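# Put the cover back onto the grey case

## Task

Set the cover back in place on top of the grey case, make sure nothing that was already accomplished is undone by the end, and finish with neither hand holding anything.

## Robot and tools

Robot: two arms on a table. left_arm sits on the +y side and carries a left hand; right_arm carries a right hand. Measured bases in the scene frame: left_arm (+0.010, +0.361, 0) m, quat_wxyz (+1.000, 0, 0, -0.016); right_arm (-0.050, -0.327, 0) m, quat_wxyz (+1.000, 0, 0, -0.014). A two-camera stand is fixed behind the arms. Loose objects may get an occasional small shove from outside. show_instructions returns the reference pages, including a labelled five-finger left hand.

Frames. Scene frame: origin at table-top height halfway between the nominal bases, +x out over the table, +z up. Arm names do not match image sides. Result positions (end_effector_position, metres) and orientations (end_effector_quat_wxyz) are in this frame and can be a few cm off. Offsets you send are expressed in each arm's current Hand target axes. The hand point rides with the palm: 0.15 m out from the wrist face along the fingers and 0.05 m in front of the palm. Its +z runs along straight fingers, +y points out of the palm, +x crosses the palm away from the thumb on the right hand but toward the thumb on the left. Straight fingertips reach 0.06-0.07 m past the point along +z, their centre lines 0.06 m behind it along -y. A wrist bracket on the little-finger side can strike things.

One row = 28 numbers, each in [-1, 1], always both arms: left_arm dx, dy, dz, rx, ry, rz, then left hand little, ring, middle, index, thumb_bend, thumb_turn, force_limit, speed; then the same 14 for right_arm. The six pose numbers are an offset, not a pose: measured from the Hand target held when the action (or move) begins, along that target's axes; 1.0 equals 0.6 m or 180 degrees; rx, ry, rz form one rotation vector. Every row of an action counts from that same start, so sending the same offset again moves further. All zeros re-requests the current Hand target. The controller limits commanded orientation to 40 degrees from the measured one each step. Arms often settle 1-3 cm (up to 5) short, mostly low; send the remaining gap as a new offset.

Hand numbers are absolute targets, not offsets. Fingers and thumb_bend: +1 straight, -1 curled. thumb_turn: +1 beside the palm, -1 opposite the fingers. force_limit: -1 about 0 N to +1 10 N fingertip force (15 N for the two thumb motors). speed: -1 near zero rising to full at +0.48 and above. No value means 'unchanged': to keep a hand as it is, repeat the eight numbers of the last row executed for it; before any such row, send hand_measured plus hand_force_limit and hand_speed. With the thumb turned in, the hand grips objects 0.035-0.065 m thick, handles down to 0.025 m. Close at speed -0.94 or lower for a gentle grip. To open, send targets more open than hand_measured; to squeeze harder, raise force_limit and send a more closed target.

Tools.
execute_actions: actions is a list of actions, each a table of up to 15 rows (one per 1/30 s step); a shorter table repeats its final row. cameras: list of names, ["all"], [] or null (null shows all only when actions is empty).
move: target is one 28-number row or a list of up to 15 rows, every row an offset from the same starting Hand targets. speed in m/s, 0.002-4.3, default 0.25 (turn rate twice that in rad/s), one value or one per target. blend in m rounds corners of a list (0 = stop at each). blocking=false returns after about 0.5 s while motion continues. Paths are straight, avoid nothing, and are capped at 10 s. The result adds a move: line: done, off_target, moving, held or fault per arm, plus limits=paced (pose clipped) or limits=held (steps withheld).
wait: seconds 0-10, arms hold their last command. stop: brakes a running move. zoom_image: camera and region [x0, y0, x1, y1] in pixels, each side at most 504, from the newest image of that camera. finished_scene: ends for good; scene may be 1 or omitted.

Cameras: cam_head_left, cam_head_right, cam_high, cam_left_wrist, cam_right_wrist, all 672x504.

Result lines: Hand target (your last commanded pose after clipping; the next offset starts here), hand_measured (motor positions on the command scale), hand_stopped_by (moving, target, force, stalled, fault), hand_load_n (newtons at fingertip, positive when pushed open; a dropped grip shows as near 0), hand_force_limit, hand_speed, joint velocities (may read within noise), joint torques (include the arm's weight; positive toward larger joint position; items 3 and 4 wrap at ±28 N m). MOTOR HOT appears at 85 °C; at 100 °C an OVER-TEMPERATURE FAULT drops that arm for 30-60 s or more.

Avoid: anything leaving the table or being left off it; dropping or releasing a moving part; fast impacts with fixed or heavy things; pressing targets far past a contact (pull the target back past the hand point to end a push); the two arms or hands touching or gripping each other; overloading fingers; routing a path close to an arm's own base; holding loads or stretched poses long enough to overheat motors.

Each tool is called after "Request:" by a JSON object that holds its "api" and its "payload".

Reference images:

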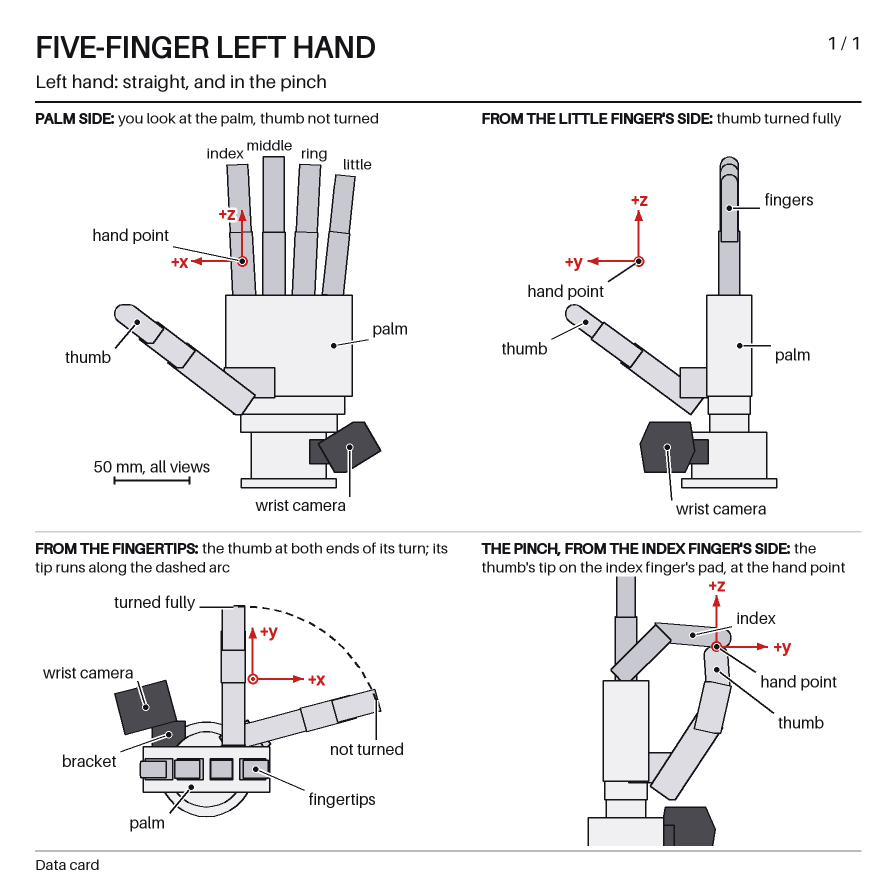

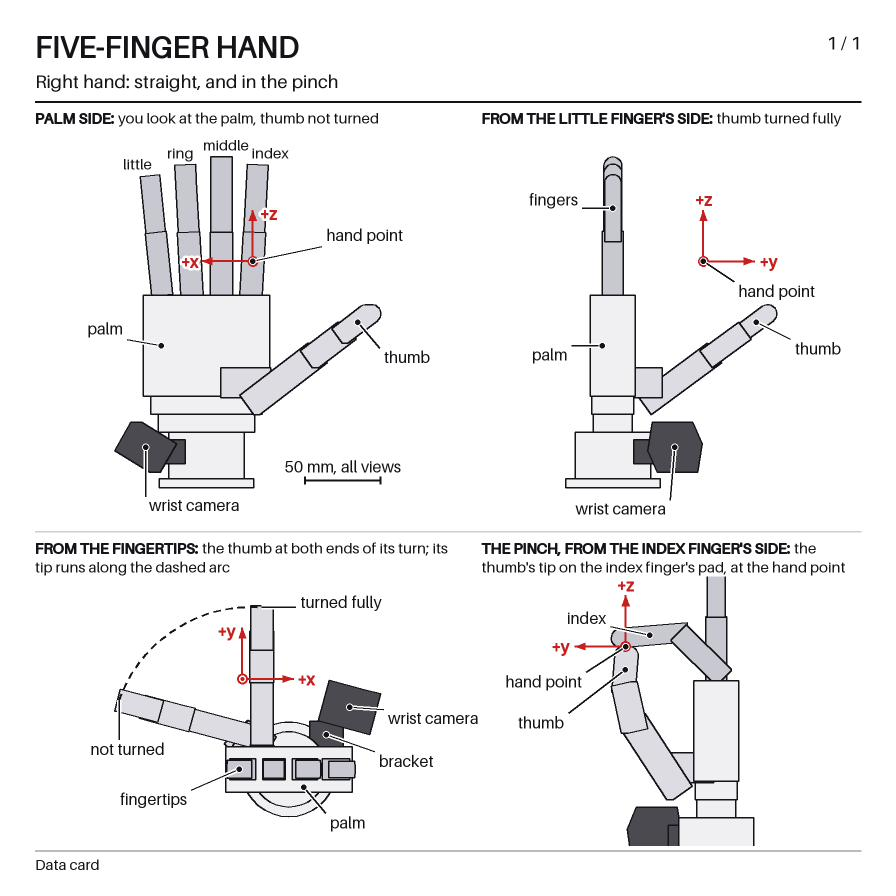

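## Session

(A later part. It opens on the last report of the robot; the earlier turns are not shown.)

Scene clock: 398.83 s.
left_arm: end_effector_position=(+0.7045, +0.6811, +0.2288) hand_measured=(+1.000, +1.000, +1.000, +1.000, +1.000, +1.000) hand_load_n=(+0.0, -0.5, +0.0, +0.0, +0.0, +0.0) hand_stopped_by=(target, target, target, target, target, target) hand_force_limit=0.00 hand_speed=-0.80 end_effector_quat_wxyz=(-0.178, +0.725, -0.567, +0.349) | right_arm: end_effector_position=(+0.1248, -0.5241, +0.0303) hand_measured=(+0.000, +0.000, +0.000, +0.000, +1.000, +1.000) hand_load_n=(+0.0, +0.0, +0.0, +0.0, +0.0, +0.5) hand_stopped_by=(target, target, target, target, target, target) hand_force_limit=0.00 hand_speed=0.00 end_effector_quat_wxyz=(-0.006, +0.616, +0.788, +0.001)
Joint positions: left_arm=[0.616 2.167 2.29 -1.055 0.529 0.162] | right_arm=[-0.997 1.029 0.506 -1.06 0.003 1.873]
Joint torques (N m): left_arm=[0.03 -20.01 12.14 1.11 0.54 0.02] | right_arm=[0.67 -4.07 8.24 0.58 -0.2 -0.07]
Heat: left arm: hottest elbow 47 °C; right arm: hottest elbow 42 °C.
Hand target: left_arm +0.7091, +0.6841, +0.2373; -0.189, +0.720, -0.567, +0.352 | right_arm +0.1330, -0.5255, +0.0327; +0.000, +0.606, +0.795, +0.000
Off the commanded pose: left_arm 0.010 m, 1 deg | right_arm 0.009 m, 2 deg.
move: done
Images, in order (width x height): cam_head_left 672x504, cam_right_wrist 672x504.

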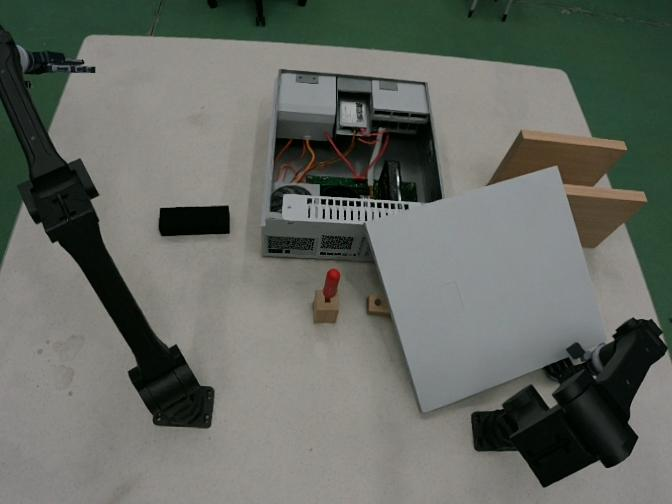

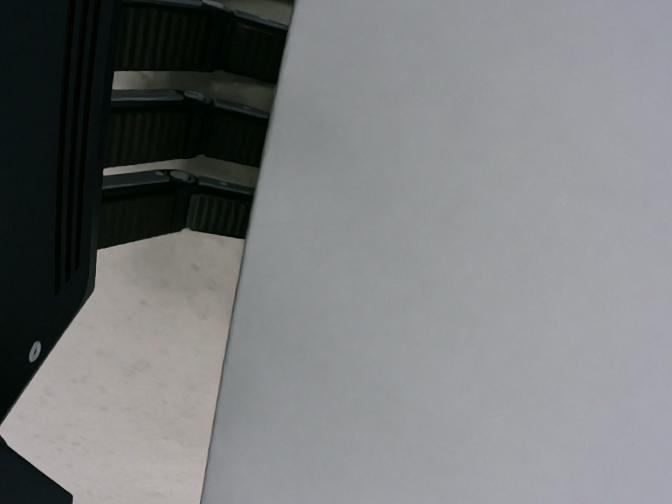

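Request:
{"api": "execute_actions", "payload": {"actions": []}}

Scene clock: 400.83 s.
left_arm: end_effector_position=(+0.7045, +0.6811, +0.2288) hand_measured=(+1.000, +1.000, +1.000, +1.000, +1.000, +1.000) hand_load_n=(+0.0, +0.0, +0.0, +0.0, +0.0, +0.0) hand_stopped_by=(target, target, target, target, target, target) hand_force_limit=0.00 hand_speed=-0.80 end_effector_quat_wxyz=(-0.178, +0.725, -0.567, +0.349) | right_arm: end_effector_position=(+0.1248, -0.5241, +0.0303) hand_measured=(+0.000, +0.000, +0.000, +0.000, +1.000, +1.000) hand_load_n=(+0.0, +0.0, +0.0, +0.0, +0.0, +0.5) hand_stopped_by=(target, target, target, target, target, target) hand_force_limit=0.00 hand_speed=0.00 end_effector_quat_wxyz=(-0.006, +0.616, +0.788, +0.001)
Joint positions: left_arm=[0.616 2.167 2.29 -1.055 0.529 0.162] | right_arm=[-0.997 1.029 0.506 -1.06 0.003 1.873]
Joint velocities: within noise
Joint torques (N m): left_arm=[-0.03 -19.6 12.15 1.43 0.52 -0.04] | right_arm=[0.67 -4.07 8.24 0.57 -0.19 -0.08]
Heat: left arm: hottest elbow 47 °C; right arm: hottest elbow 41 °C.
Hand target: left_arm +0.7091, +0.6841, +0.2373; -0.189, +0.720, -0.567, +0.352 | right_arm +0.1330, -0.5255, +0.0327; +0.000, +0.606, +0.795, +0.000
Off the commanded pose: left_arm 0.010 m, 1 deg | right_arm 0.009 m, 2 deg.

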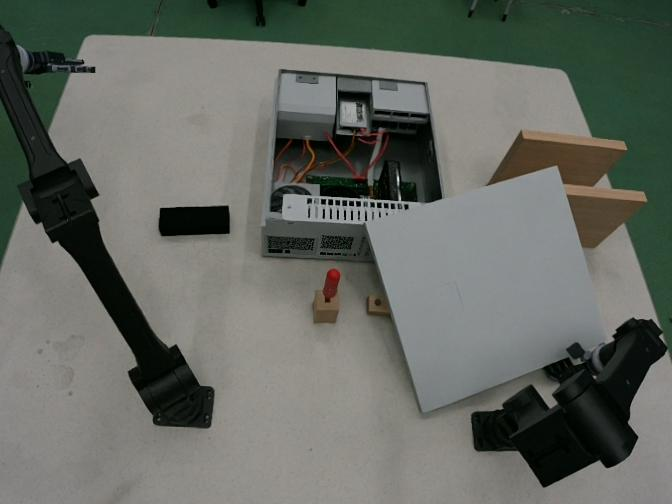

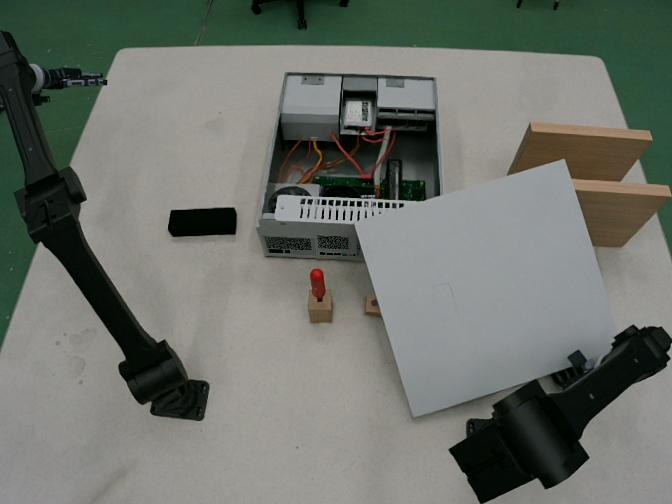

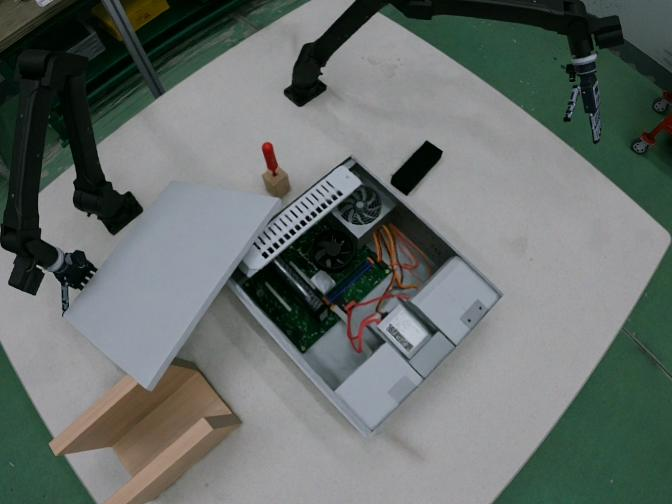

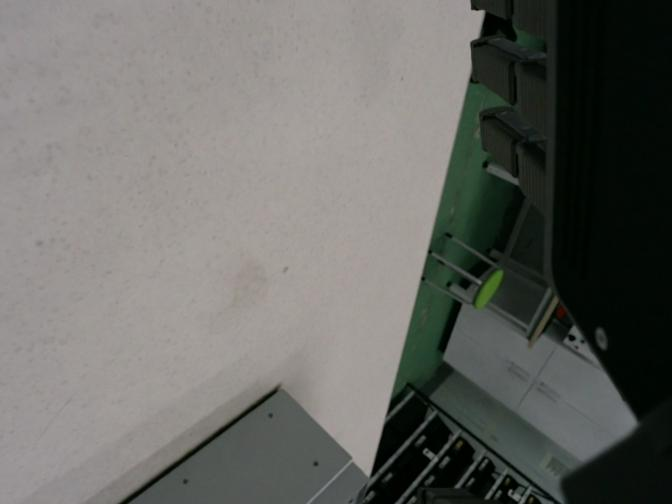

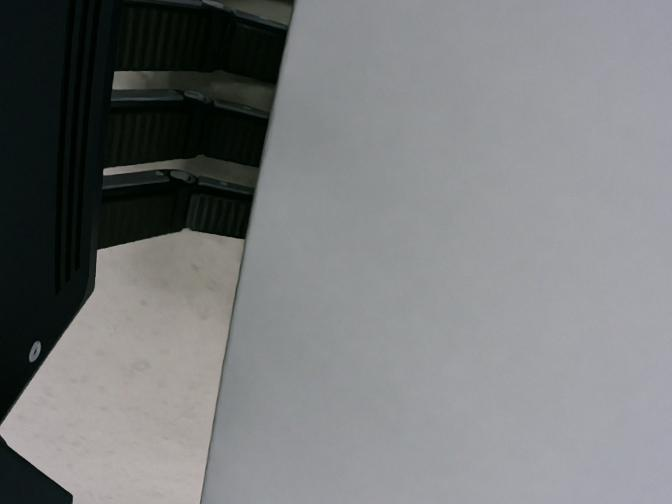

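Request:
{"api": "move", "payload": {"target": [0,0,0,0,0,0, 1,1,1,1,1,1,0,-0.8, 0,0.02,0,0,0,0, 0,0,0,0,1,1,0,0], "speed": 0.1, "cameras": ["cam_right_wrist"]}}

Request:
{"api": "execute_actions", "payload": {"actions": [[[0,0,0,0,0,0, 1,1,1,1,1,1,0,-0.8, 0,0,0,0,0,0, -0.5,-0.5,-0.5,-0.5,1,1,-0.3,-0.5]],[[0,0,0,0,0,0, 1,1,1,1,1,1,0,-0.8, 0,0,0,0,0,0, -0.5,-0.5,-0.5,-0.5,1,1,-0.3,-0.5]]], "cameras": ["cam_right_wrist"]}}

Scene clock: 402.97 s.
left_arm: end_effector_position=(+0.7045, +0.6811, +0.2288) hand_measured=(+1.000, +1.000, +1.000, +1.000, +1.000, +1.000) hand_load_n=(+0.0, +0.0, +0.0, +0.0, +0.0, -0.5) hand_stopped_by=(target, target, target, target, target, target) hand_force_limit=0.00 hand_speed=-0.80 end_effector_quat_wxyz=(-0.178, +0.725, -0.567, +0.349) | right_arm: end_effector_position=(+0.1334, -0.5192, +0.0273) hand_measured=(+0.000, +0.000, +0.000, +0.000, +1.000, +1.000) hand_load_n=(+0.0, +0.0, +0.0, +0.0, +0.5, +0.5) hand_stopped_by=(target, target, target, target, target, target) hand_force_limit=0.00 hand_speed=0.00 end_effector_quat_wxyz=(-0.010, +0.619, +0.786, +0.000)
Joint positions: left_arm=[0.616 2.167 2.29 -1.055 0.529 0.162] | right_arm=[-0.948 1.042 0.506 -1.054 0.005 1.929]
Joint torques (N m): left_arm=[-0.85 -19.78 12.03 1.58 0.51 0] | right_arm=[0.85 -4.19 8.8 0.54 -0.28 -0.12]
Heat: left arm: hottest elbow 47 °C; right arm: hottest elbow 41 °C.
Hand target: left_arm +0.7091, +0.6841, +0.2373; -0.189, +0.720, -0.567, +0.352 | right_arm +0.1446, -0.5223, +0.0327; +0.000, +0.606, +0.795, +0.000
Off the commanded pose: left_arm 0.010 m, 1 deg | right_arm 0.013 m, 2 deg.
move: off_target (right_arm)
Images, in order (width x height): cam_right_wrist 672x504.

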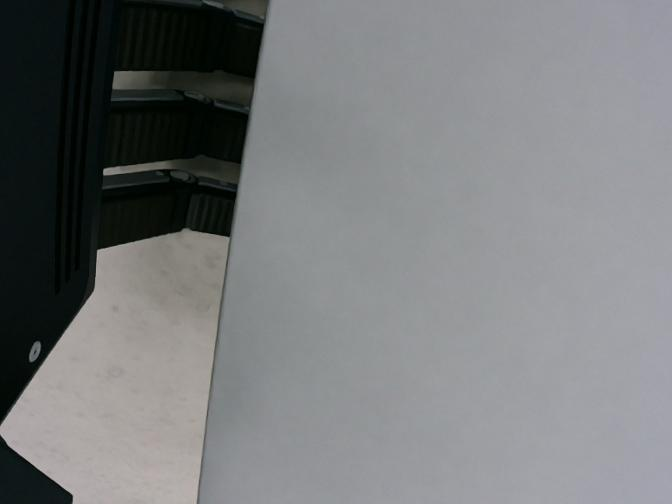

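Scene clock: 404.17 s.
left_arm: end_effector_position=(+0.7045, +0.6811, +0.2288) hand_measured=(+1.000, +1.000, +1.000, +1.000, +1.000, +1.000) hand_load_n=(+0.0, +0.0, +0.0, +0.0, +0.0, +0.0) hand_stopped_by=(target, target, target, target, target, target) hand_force_limit=0.00 hand_speed=-0.80 end_effector_quat_wxyz=(-0.178, +0.725, -0.567, +0.349) | right_arm: end_effector_position=(+0.1334, -0.5192, +0.0273) hand_measured=(-0.500, -0.500, -0.500, -0.500, +1.000, +1.000) hand_load_n=(+0.0, +0.0, +0.0, +0.0, +0.0, +0.5) hand_stopped_by=(target, target, target, target, target, target) hand_force_limit=-0.30 hand_speed=-0.50 end_effector_quat_wxyz=(-0.010, +0.619, +0.785, +0.000)
Joint positions: left_arm=[0.616 2.167 2.29 -1.055 0.529 0.162] | right_arm=[-0.947 1.042 0.506 -1.054 0.005 1.93]
Joint torques (N m): left_arm=[-0.32 -19.66 11.99 1.51 0.48 0] | right_arm=[0.85 -4.25 8.77 0.55 -0.28 -0.13]
Heat: left arm: hottest elbow 47 °C; right arm: hottest elbow 41 °C.
Hand target: left_arm +0.7091, +0.6841, +0.2373; -0.189, +0.720, -0.567, +0.352 | right_arm +0.1446, -0.5223, +0.0327; +0.000, +0.606, +0.795, +0.000
Off the commanded pose: left_arm 0.010 m, 1 deg | right_arm 0.013 m, 2 deg.
Images, in order (width x height): cam_right_wrist 672x504.

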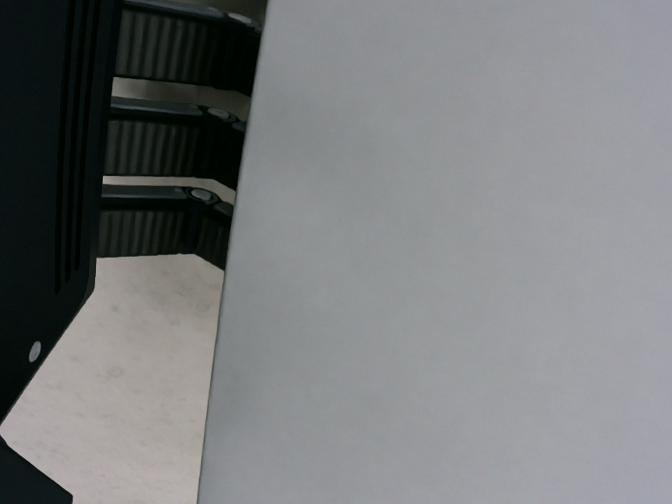

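Request:
{"api": "execute_actions", "payload": {"actions": [[[0,0,0,0,0,0, 1,1,1,1,1,1,0,-0.8, 0,0,0,0,0,0, -0.9,-0.9,-0.9,-0.9,1,1,-0.3,-0.6]],[[0,0,0,0,0,0, 1,1,1,1,1,1,0,-0.8, 0,0,0,0,0,0, -0.9,-0.9,-0.9,-0.9,1,1,-0.3,-0.6]],[[0,0,0,0,0,0, 1,1,1,1,1,1,0,-0.8, 0,0,0,0,0,0, -0.9,-0.9,-0.9,-0.9,1,1,-0.3,-0.6]]], "cameras": ["cam_right_wrist"]}}

Scene clock: 406.17 s.
left_arm: end_effector_position=(+0.7045, +0.6811, +0.2288) hand_measured=(+1.000, +1.000, +1.000, +1.000, +1.000, +1.000) hand_load_n=(+0.0, +0.0, +0.0, +0.0, +0.0, +0.0) hand_stopped_by=(target, target, target, target, target, target) hand_force_limit=0.00 hand_speed=-0.80 end_effector_quat_wxyz=(-0.178, +0.725, -0.567, +0.349) | right_arm: end_effector_position=(+0.1342, -0.5190, +0.0265) hand_measured=(-0.644, -0.862, -0.896, -0.900, +1.000, +1.000) hand_load_n=(+0.0, +0.0, +0.5, +0.0, +0.0, +0.5) hand_stopped_by=(force, force, force, target, target, target) hand_force_limit=-0.30 hand_speed=-0.60 end_effector_quat_wxyz=(-0.011, +0.621, +0.784, +0.001)
Joint positions: left_arm=[0.616 2.167 2.29 -1.055 0.529 0.162] | right_arm=[-0.944 1.046 0.506 -1.053 0.004 1.938]
Joint torques (N m): left_arm=[-1.49 -20.42 11.96 1.52 0.48 0] | right_arm=[0.5 -4.54 8.77 0.46 -0.22 -0.21]
Heat: left arm: hottest elbow 47 °C; right arm: hottest elbow 41 °C.
Hand target: left_arm +0.7091, +0.6841, +0.2373; -0.189, +0.720, -0.567, +0.352 | right_arm +0.1447, -0.5222, +0.0327; +0.000, +0.606, +0.796, +0.000
Off the commanded pose: left_arm 0.010 m, 1 deg | right_arm 0.013 m, 3 deg.
Images, in order (width x height): cam_right_wrist 672x504.

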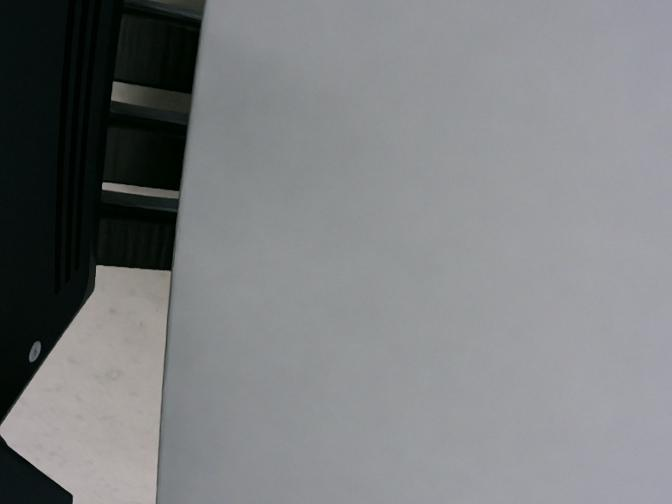

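Request:
{"api": "move", "payload": {"target": [0,0,0,0,0,0, 1,1,1,1,1,1,0,-0.8, 0,-0.015,-0.08,0,0,0, -0.9,-0.9,-0.9,-0.9,1,1,-0.3,-0.6], "speed": 0.06, "cameras": ["cam_right_wrist","cam_head_left"]}}

Scene clock: 408.27 s.
left_arm: end_effector_position=(+0.7045, +0.6811, +0.2288) hand_measured=(+1.000, +1.000, +1.000, +1.000, +1.000, +1.000) hand_load_n=(+0.0, +0.0, +0.0, +0.0, +0.0, +0.0) hand_stopped_by=(target, target, target, target, target, target) hand_force_limit=0.00 hand_speed=-0.80 end_effector_quat_wxyz=(-0.178, +0.725, -0.567, +0.349) | right_arm: end_effector_position=(+0.1212, -0.5013, +0.0498) hand_measured=(-0.644, -0.862, -0.896, -0.900, +1.000, +1.000) hand_load_n=(+0.0, +0.0, +0.0, +3.0, +0.0, +0.5) hand_stopped_by=(force, force, force, target, target, target) hand_force_limit=-0.30 hand_speed=-0.60 end_effector_quat_wxyz=(-0.036, +0.613, +0.789, +0.010)
Joint positions: left_arm=[0.616 2.167 2.29 -1.055 0.529 0.162] | right_arm=[-0.953 0.973 0.539 -1.21 0.004 1.911]
Joint torques (N m): left_arm=[-0.79 -20.54 12.04 1.28 0.55 0.03] | right_arm=[-1.67 -5.36 12.98 -0.35 -0.15 -0.28]
Heat: left arm: hottest elbow 47 °C; right arm: hottest elbow 41 °C.
Hand target: left_arm +0.7091, +0.6841, +0.2373; -0.189, +0.720, -0.567, +0.352 | right_arm +0.1359, -0.5246, +0.0807; +0.000, +0.606, +0.795, +0.000
Off the commanded pose: left_arm 0.010 m, 1 deg | right_arm 0.041 m, 4 deg.
move: off_target (right_arm)
Images, in order (width x height): cam_head_left 672x504, cam_right_wrist 672x504.

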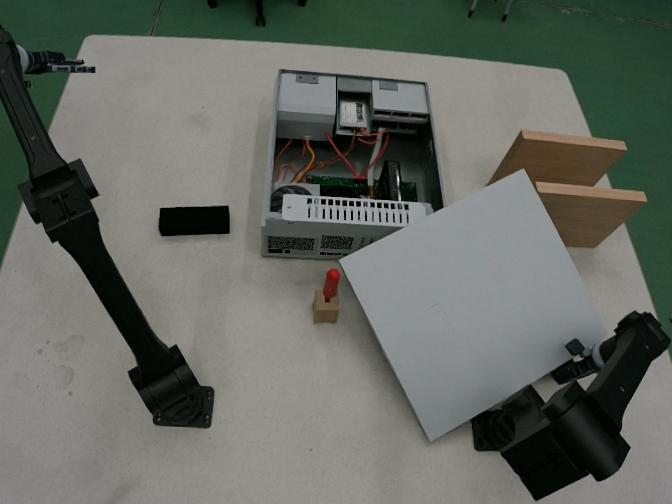

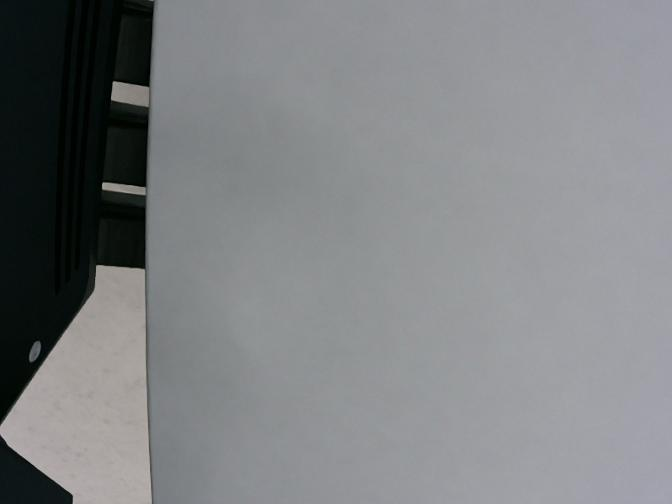

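Request:
{"api": "zoom_image", "payload": {"camera": "cam_head_left", "region": [250, 150, 550, 375]}}

Request:
{"api": "execute_actions", "payload": {"actions": []}}

Scaled by 1.680 from the camera's 672x504 image, which has a finer 960x720 frame.

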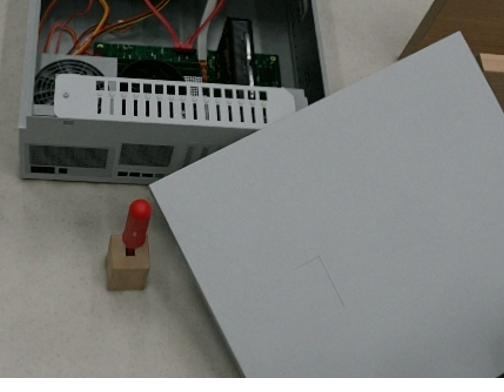

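Scene clock: 417.83 s.
left_arm: end_effector_position=(+0.7045, +0.6811, +0.2288) hand_measured=(+1.000, +1.000, +1.000, +1.000, +1.000, +1.000) hand_load_n=(+0.0, +0.0, +0.0, +0.0, +0.0, +0.0) hand_stopped_by=(target, target, target, target, target, target) hand_force_limit=0.00 hand_speed=-0.80 end_effector_quat_wxyz=(-0.178, +0.725, -0.567, +0.349) | right_arm: end_effector_position=(+0.1211, -0.5013, +0.0499) hand_measured=(-0.644, -0.862, -0.896, -0.900, +1.000, +1.000) hand_load_n=(+0.0, +0.0, +0.5, +2.5, +0.0, +0.5) hand_stopped_by=(force, force, force, target, target, target) hand_force_limit=-0.30 hand_speed=-0.60 end_effector_quat_wxyz=(-0.036, +0.613, +0.789, +0.010)
Joint positions: left_arm=[0.616 2.167 2.29 -1.055 0.529 0.162] | right_arm=[-0.953 0.973 0.539 -1.211 0.004 1.911]
Joint velocities: within noise
Joint torques (N m): left_arm=[-0.26 -20.25 11.97 1.47 0.54 -0.06] | right_arm=[-1.67 -5.36 13.01 -0.35 -0.15 -0.29]
Heat: left arm: hottest elbow 47 °C; right arm: hottest elbow 42 °C.
Hand target: left_arm +0.7091, +0.6841, +0.2373; -0.189, +0.720, -0.567, +0.352 | right_arm +0.1359, -0.5245, +0.0807; +0.000, +0.606, +0.795, +0.000
Off the commanded pose: left_arm 0.010 m, 1 deg | right_arm 0.041 m, 4 deg.

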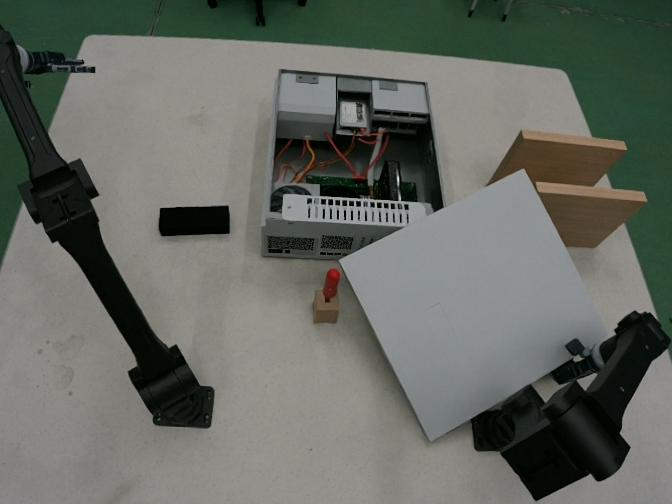

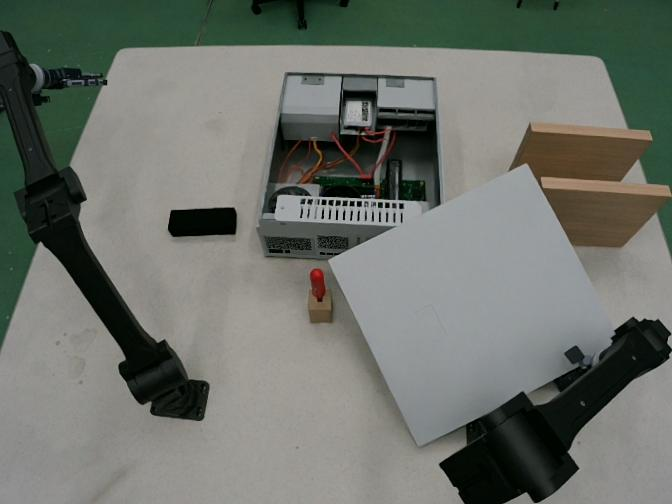

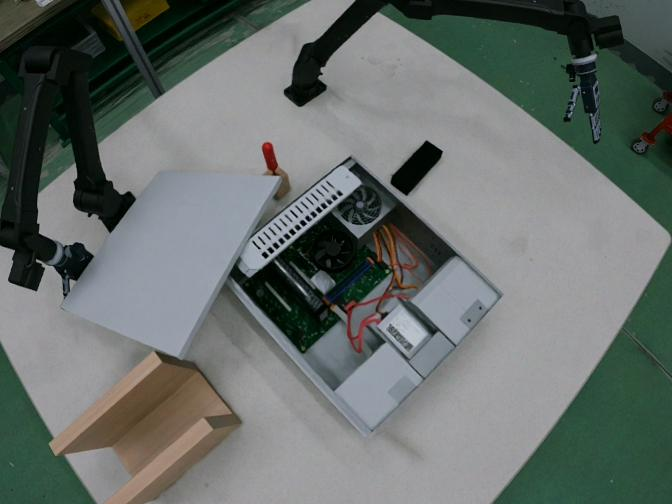

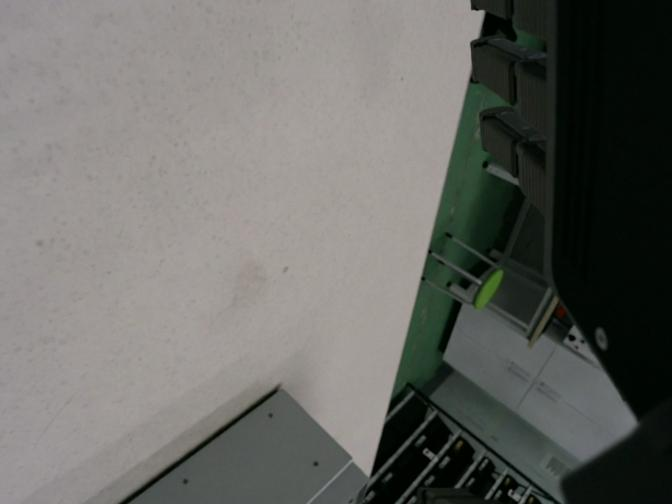

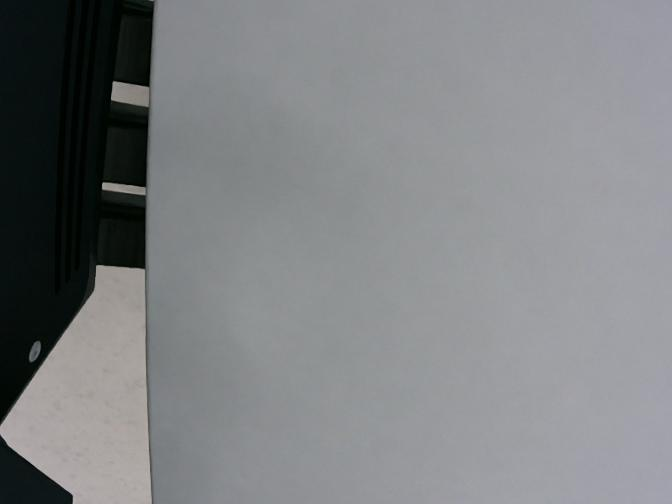

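Request:
{"api": "zoom_image", "payload": {"camera": "cam_high", "region": [50, 130, 350, 380]}}

Scaled by 1.680 from the camera's 672x504 image, which has a finer 960x720 frame.

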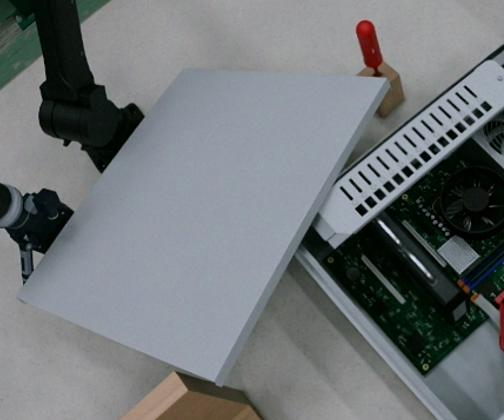

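Request:
{"api": "move", "payload": {"target": [[0.6297,0.283,-0.309,-0.256,-0.060,0.108, 1,1,1,1,1,1,0,-0.8, 0,0,0,0,0,0, -0.9,-0.9,-0.9,-0.9,1,1,-0.3,-0.6],[0.9437,0.5275,-0.5863,-0.271,0.020,0.2905, 1,1,1,1,1,1,0,-0.8, 0,0,0,0,0,0, -0.9,-0.9,-0.9,-0.9,1,1,-0.3,-0.6],[0.9608,0.8809,-0.8545,-0.271,0.084,0.425, 1,1,1,1,1,1,0,-0.8, 0,0,0,0,0,0, -0.9,-0.9,-0.9,-0.9,1,1,-0.3,-0.6]], "speed": 0.3, "blend": 0.05, "cameras": ["cam_head_left","cam_left_wrist"]}}

Scene clock: 443.30 s.
left_arm: end_effector_position=(+0.0415, +0.0494, +0.4014) hand_measured=(+1.000, +1.000, +1.000, +1.000, +1.000, +1.000) hand_load_n=(+0.0, +0.0, +0.0, +0.0, +0.0, +0.0) hand_stopped_by=(target, target, target, target, target, target) hand_force_limit=0.00 hand_speed=-0.80 end_effector_quat_wxyz=(-0.006, -0.184, +0.969, -0.163) | right_arm: end_effector_position=(+0.1212, -0.5013, +0.0499) hand_measured=(-0.644, -0.862, -0.896, -0.900, +1.000, +1.000) hand_load_n=(+0.5, +0.0, +0.0, +2.5, +0.0, +0.5) hand_stopped_by=(force, force, force, target, target, target) hand_force_limit=-0.30 hand_speed=-0.60 end_effector_quat_wxyz=(-0.036, +0.613, +0.790, +0.010)
Joint positions: left_arm=[-1.293 1.162 1.615 -1.696 0.03 -0.135] | right_arm=[-0.953 0.973 0.539 -1.211 0.004 1.91]
Joint torques (N m): left_arm=[-0.91 -6.12 8.95 0.12 0.3 -0.07] | right_arm=[-1.67 -5.36 13.04 -0.36 -0.15 -0.29]
Heat: left arm: hottest elbow 47 °C; right arm: hottest elbow 44 °C.
Hand target: left_arm +0.0402, +0.0512, +0.4005; +0.000, -0.191, +0.982, -0.001 | right_arm +0.1359, -0.5245, +0.0807; +0.000, +0.606, +0.795, +0.000
Off the commanded pose: left_arm 0.002 m, 19 deg | right_arm 0.041 m, 4 deg.
joint sent to its limit (left arm) — joint 4 (wrist pitch), lower limit. The joint targets are off in orientation, not in position.
move: off_target (left_arm, right_arm)
Images, in order (width x height): cam_head_left 672x504, cam_left_wrist 672x504.

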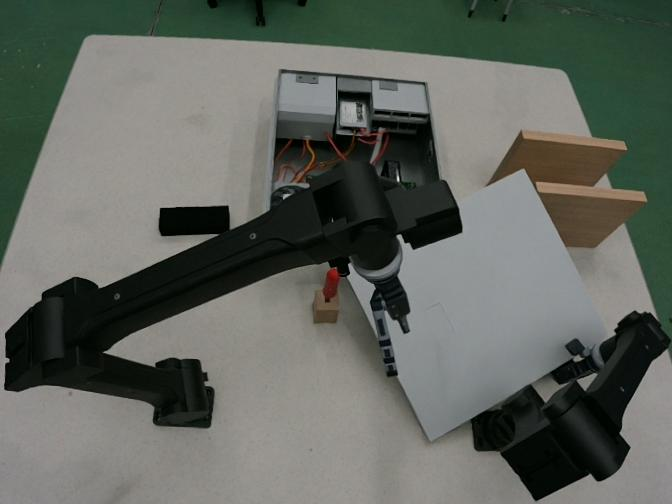

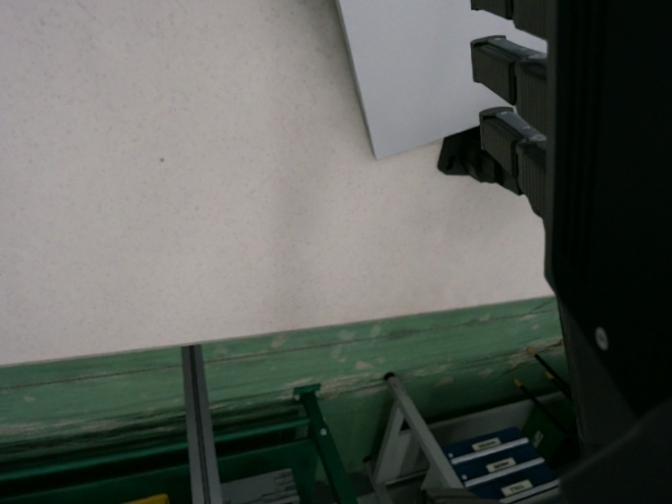

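Request:
{"api": "move", "payload": {"target": [0.012,-0.051,0.4675,0,0,0, 1,1,1,1,1,1,0,-0.8, 0,0,0,0,0,0, -0.9,-0.9,-0.9,-0.9,1,1,-0.3,-0.6], "speed": 0.2, "cameras": ["cam_head_left","cam_high","cam_left_wrist"]}}

Scene clock: 445.80 s.
left_arm: end_effector_position=(+0.0468, +0.0264, +0.1218) hand_measured=(+1.000, +1.000, +1.000, +1.000, +1.000, +1.000) hand_load_n=(+0.0, +0.0, +0.0, +0.0, +0.0, +0.0) hand_stopped_by=(target, target, target, target, target, target) hand_force_limit=0.00 hand_speed=-0.80 end_effector_quat_wxyz=(-0.001, -0.191, +0.982, +0.006) | right_arm: end_effector_position=(+0.1212, -0.5013, +0.0499) hand_measured=(-0.644, -0.862, -0.896, -0.900, +1.000, +1.000) hand_load_n=(+0.0, +0.0, +0.0, +2.5, +0.0, +0.5) hand_stopped_by=(force, force, force, target, target, target) hand_force_limit=-0.30 hand_speed=-0.60 end_effector_quat_wxyz=(-0.036, +0.613, +0.790, +0.010)
Joint positions: left_arm=[-1.307 1.419 1.083 -1.247 0.003 -0.154] | right_arm=[-0.953 0.973 0.539 -1.211 0.004 1.91]
Joint torques (N m): left_arm=[-0.73 -8.94 9.09 0.81 0.03 -0.09] | right_arm=[-1.67 -5.3 13.04 -0.35 -0.15 -0.29]
Heat: left arm: hottest elbow 46 °C; right arm: hottest elbow 45 °C.
Hand target: left_arm +0.0451, +0.0200, +0.1200; +0.000, -0.191, +0.982, +0.000 | right_arm +0.1359, -0.5245, +0.0807; +0.000, +0.606, +0.795, +0.000
Off the commanded pose: left_arm 0.007 m, 1 deg | right_arm 0.041 m, 4 deg.
move: off_target (right_arm)
Images, in order (width x height): cam_head_left 672x504, cam_high 672x504, cam_left_wrist 672x504.

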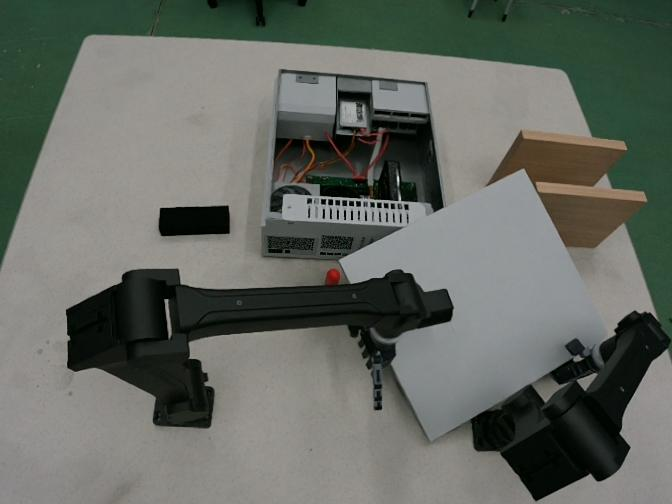

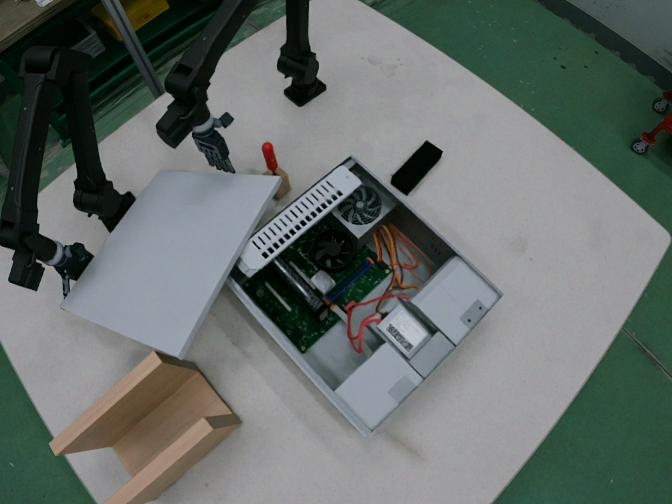

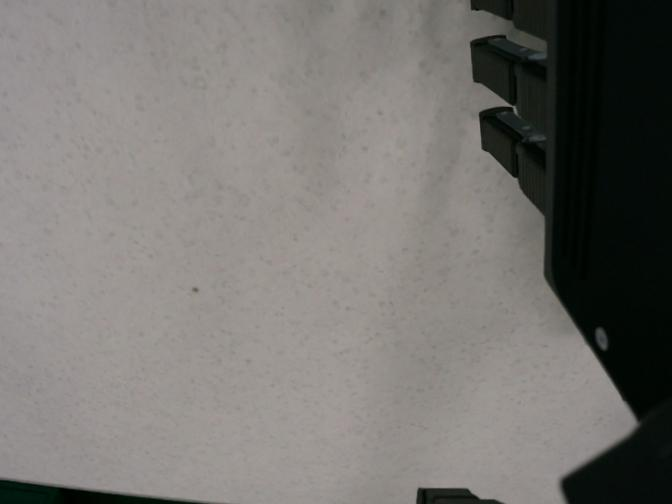

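Request:
{"api": "move", "payload": {"target": [0,-0.09,0.01,0,0,0, 1,1,1,1,1,1,0,-0.8, 0,0,0,0,0,0, -0.9,-0.9,-0.9,-0.9,1,1,-0.3,-0.6], "speed": 0.1, "cameras": ["cam_head_left","cam_left_wrist"]}}

Scene clock: 447.27 s.
left_arm: end_effector_position=(+0.0533, -0.0011, +0.1029) hand_measured=(+1.000, +1.000, +1.000, +1.000, +1.000, +1.000) hand_load_n=(-0.5, +0.0, +0.0, +0.0, +0.0, +0.0) hand_stopped_by=(target, target, target, target, target, target) hand_force_limit=0.00 hand_speed=-0.80 end_effector_quat_wxyz=(-0.003, -0.192, +0.981, +0.030) | right_arm: end_effector_position=(+0.1232, -0.5045, +0.0536) hand_measured=(-0.644, -0.862, -0.896, -0.900, +1.000, +1.000) hand_load_n=(+0.0, +0.0, +0.5, +2.5, +0.0, +0.5) hand_stopped_by=(force, force, force, target, target, target) hand_force_limit=-0.30 hand_speed=-0.60 end_effector_quat_wxyz=(-0.031, +0.612, +0.790, +0.008)
Joint positions: left_arm=[-1.306 1.544 1.158 -1.245 0.004 -0.155] | right_arm=[-0.953 0.971 0.548 -1.211 0.004 1.908]
Joint torques (N m): left_arm=[-0.44 -9.29 13.79 0.73 -0.07 0.16] | right_arm=[-1.61 -5.19 12.46 -0.32 -0.16 -0.26]
Heat: left arm: hottest elbow 46 °C; right arm: hottest elbow 45 °C.
Hand target: left_arm +0.0653, -0.0301, +0.1142; +0.000, -0.191, +0.982, -0.001 | right_arm +0.1358, -0.5245, +0.0806; +0.000, +0.606, +0.795, +0.000
Off the commanded pose: left_arm 0.033 m, 4 deg | right_arm 0.036 m, 4 deg.
move: off_target (left_arm, right_arm)
Images, in order (width x height): cam_head_left 672x504, cam_left_wrist 672x504.

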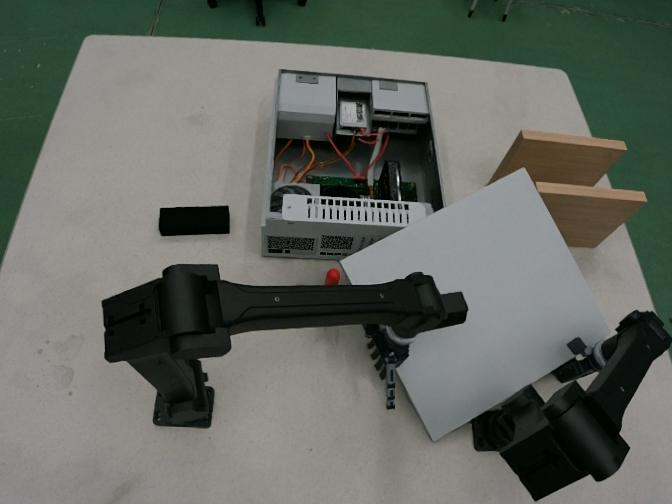

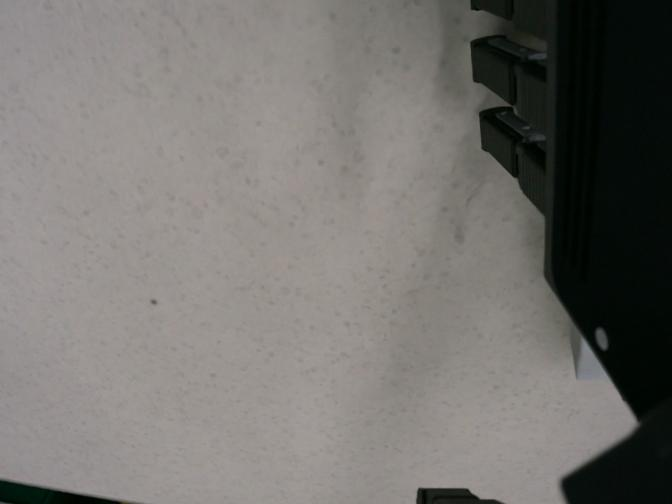

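Request:
{"api": "move", "payload": {"target": [0,-0.12,-0.01,0,0,0, 1,1,1,1,1,1,0,-0.8, -0.10,0.016,-0.033,0,0,0, -0.9,-0.9,-0.9,-0.9,1,1,-0.3,-0.6], "speed": 0.07, "cameras": ["cam_head_left","cam_right_wrist"]}}

Scene clock: 449.43 s.
left_arm: end_effector_position=(+0.0720, -0.0648, +0.1058) hand_measured=(+1.000, +1.000, +1.000, +1.000, +1.000, +1.000) hand_load_n=(-1.0, +0.0, +0.0, +0.0, +0.0, +0.0) hand_stopped_by=(target, target, target, target, target, target) hand_force_limit=0.00 hand_speed=-0.80 end_effector_quat_wxyz=(-0.005, -0.197, +0.980, +0.039) | right_arm: end_effector_position=(+0.1505, -0.5636, +0.0794) hand_measured=(-0.644, -0.862, -0.896, -0.900, +1.000, +1.000) hand_load_n=(+1.0, +0.0, +0.0, +3.5, +0.0, +0.5) hand_stopped_by=(force, force, force, target, target, target) hand_force_limit=-0.30 hand_speed=-0.60 end_effector_quat_wxyz=(-0.021, +0.618, +0.786, +0.006)
Joint positions: left_arm=[-1.297 1.716 1.378 -1.311 0.006 -0.155] | right_arm=[-0.99 1.127 0.717 -1.205 0.004 1.885]
Joint torques (N m): left_arm=[0.97 -12.75 14.9 0.95 -0.17 0.39] | right_arm=[-1.32 -6.3 12.07 -0.28 -0.16 -0.36]
Heat: left arm: hottest elbow 47 °C; right arm: hottest elbow 45 °C.
Hand target: left_arm +0.0923, -0.0968, +0.1201; +0.000, -0.191, +0.982, +0.000 | right_arm +0.1611, -0.5798, +0.1004; +0.000, +0.606, +0.795, +0.000
Off the commanded pose: left_arm 0.041 m, 5 deg | right_arm 0.029 m, 3 deg.
move: off_target (left_arm, right_arm)
Images, in order (width x height): cam_head_left 672x504, cam_right_wrist 672x504.

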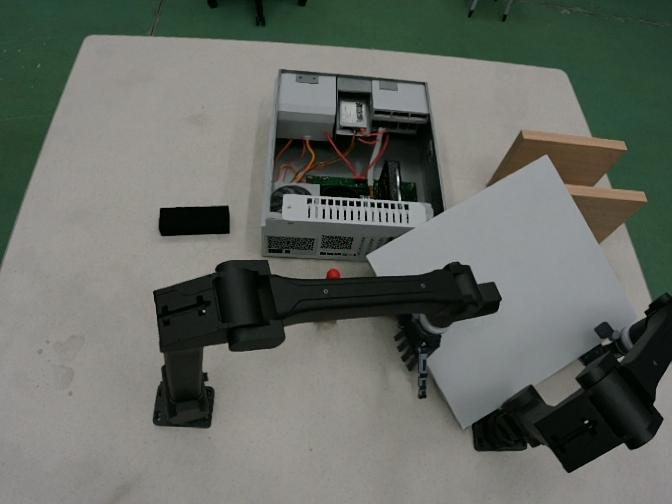

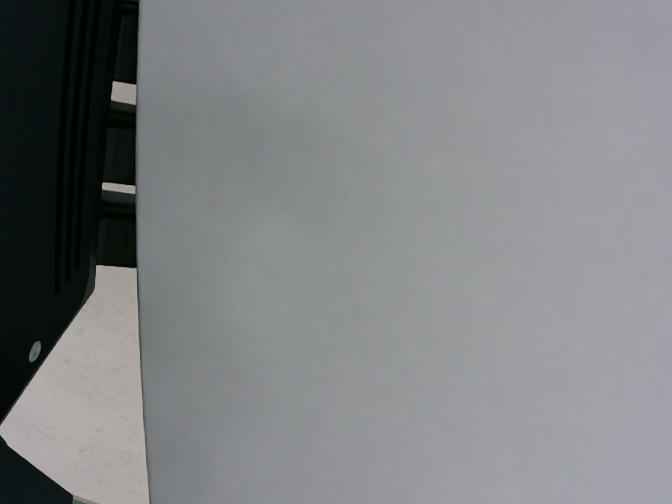

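Request:
{"api": "zoom_image", "payload": {"camera": "cam_head_left", "region": [370, 240, 672, 492]}}

Scaled by 1.669 from the camera's 672x504 image, which has a finer 960x720 frame.

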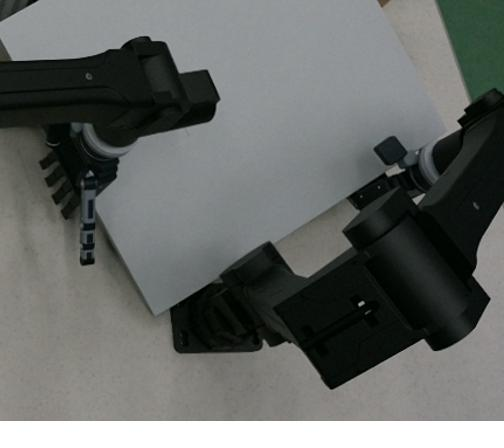

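Request:
{"api": "move", "payload": {"target": [0,0,0,0,0,0, 1,1,1,1,1,1,0,-0.8, 0,0.117,-0.04,0,0,0, -0.9,-0.9,-0.9,-0.9,1,1,-0.3,-0.6], "speed": 0.07, "cameras": ["cam_head_left","cam_right_wrist","cam_high"]}}

Scene clock: 452.57 s.
left_arm: end_effector_position=(+0.0790, -0.0699, +0.1094) hand_measured=(+1.000, +1.000, +1.000, +1.000, +1.000, +1.000) hand_load_n=(-0.5, +0.0, -0.5, +0.0, +0.0, +0.0) hand_stopped_by=(target, target, target, target, target, target) hand_force_limit=0.00 hand_speed=-0.80 end_effector_quat_wxyz=(-0.003, -0.198, +0.980, +0.032) | right_arm: end_effector_position=(+0.2084, -0.5539, +0.0988) hand_measured=(-0.644, -0.862, -0.896, -0.900, +1.000, +1.000) hand_load_n=(+1.5, +0.0, +1.0, +1.5, +0.0, +0.0) hand_stopped_by=(force, force, force, target, target, target) hand_force_limit=-0.30 hand_speed=-0.60 end_effector_quat_wxyz=(-0.020, +0.602, +0.798, -0.003)
Joint positions: left_arm=[-1.287 1.719 1.395 -1.311 0.003 -0.146] | right_arm=[-0.8 1.184 0.816 -1.241 0.014 2.036]
Joint torques (N m): left_arm=[-0.5 -12.81 13.71 1.01 -0.02 0.24] | right_arm=[0.97 -7.65 12.75 -0.98 -0.71 0.27]
Heat: left arm: hottest elbow 47 °C; right arm: hottest elbow 45 °C.
Hand target: left_arm +0.0924, -0.0969, +0.1202; +0.000, -0.191, +0.982, -0.001 | right_arm +0.2288, -0.5612, +0.1245; +0.000, +0.606, +0.795, +0.000
Off the commanded pose: left_arm 0.032 m, 4 deg | right_arm 0.034 m, 2 deg.
move: off_target (left_arm, right_arm)
Images, in order (width x height): cam_head_left 672x504, cam_high 672x504, cam_right_wrist 672x504.

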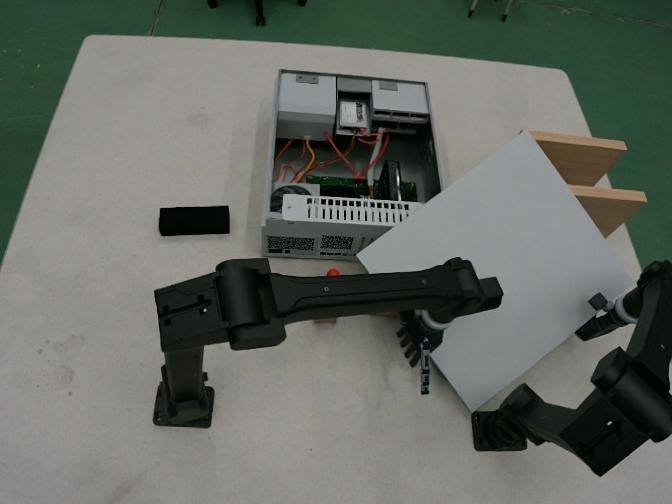

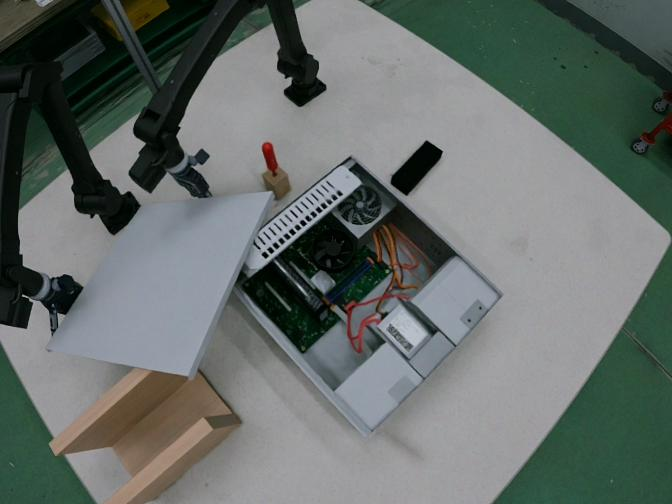

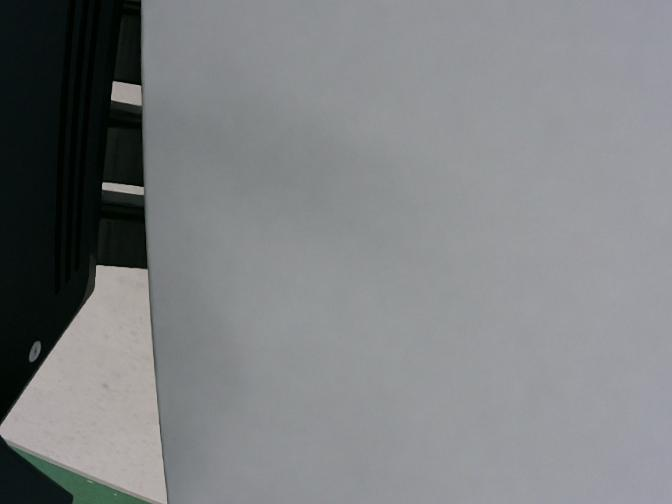

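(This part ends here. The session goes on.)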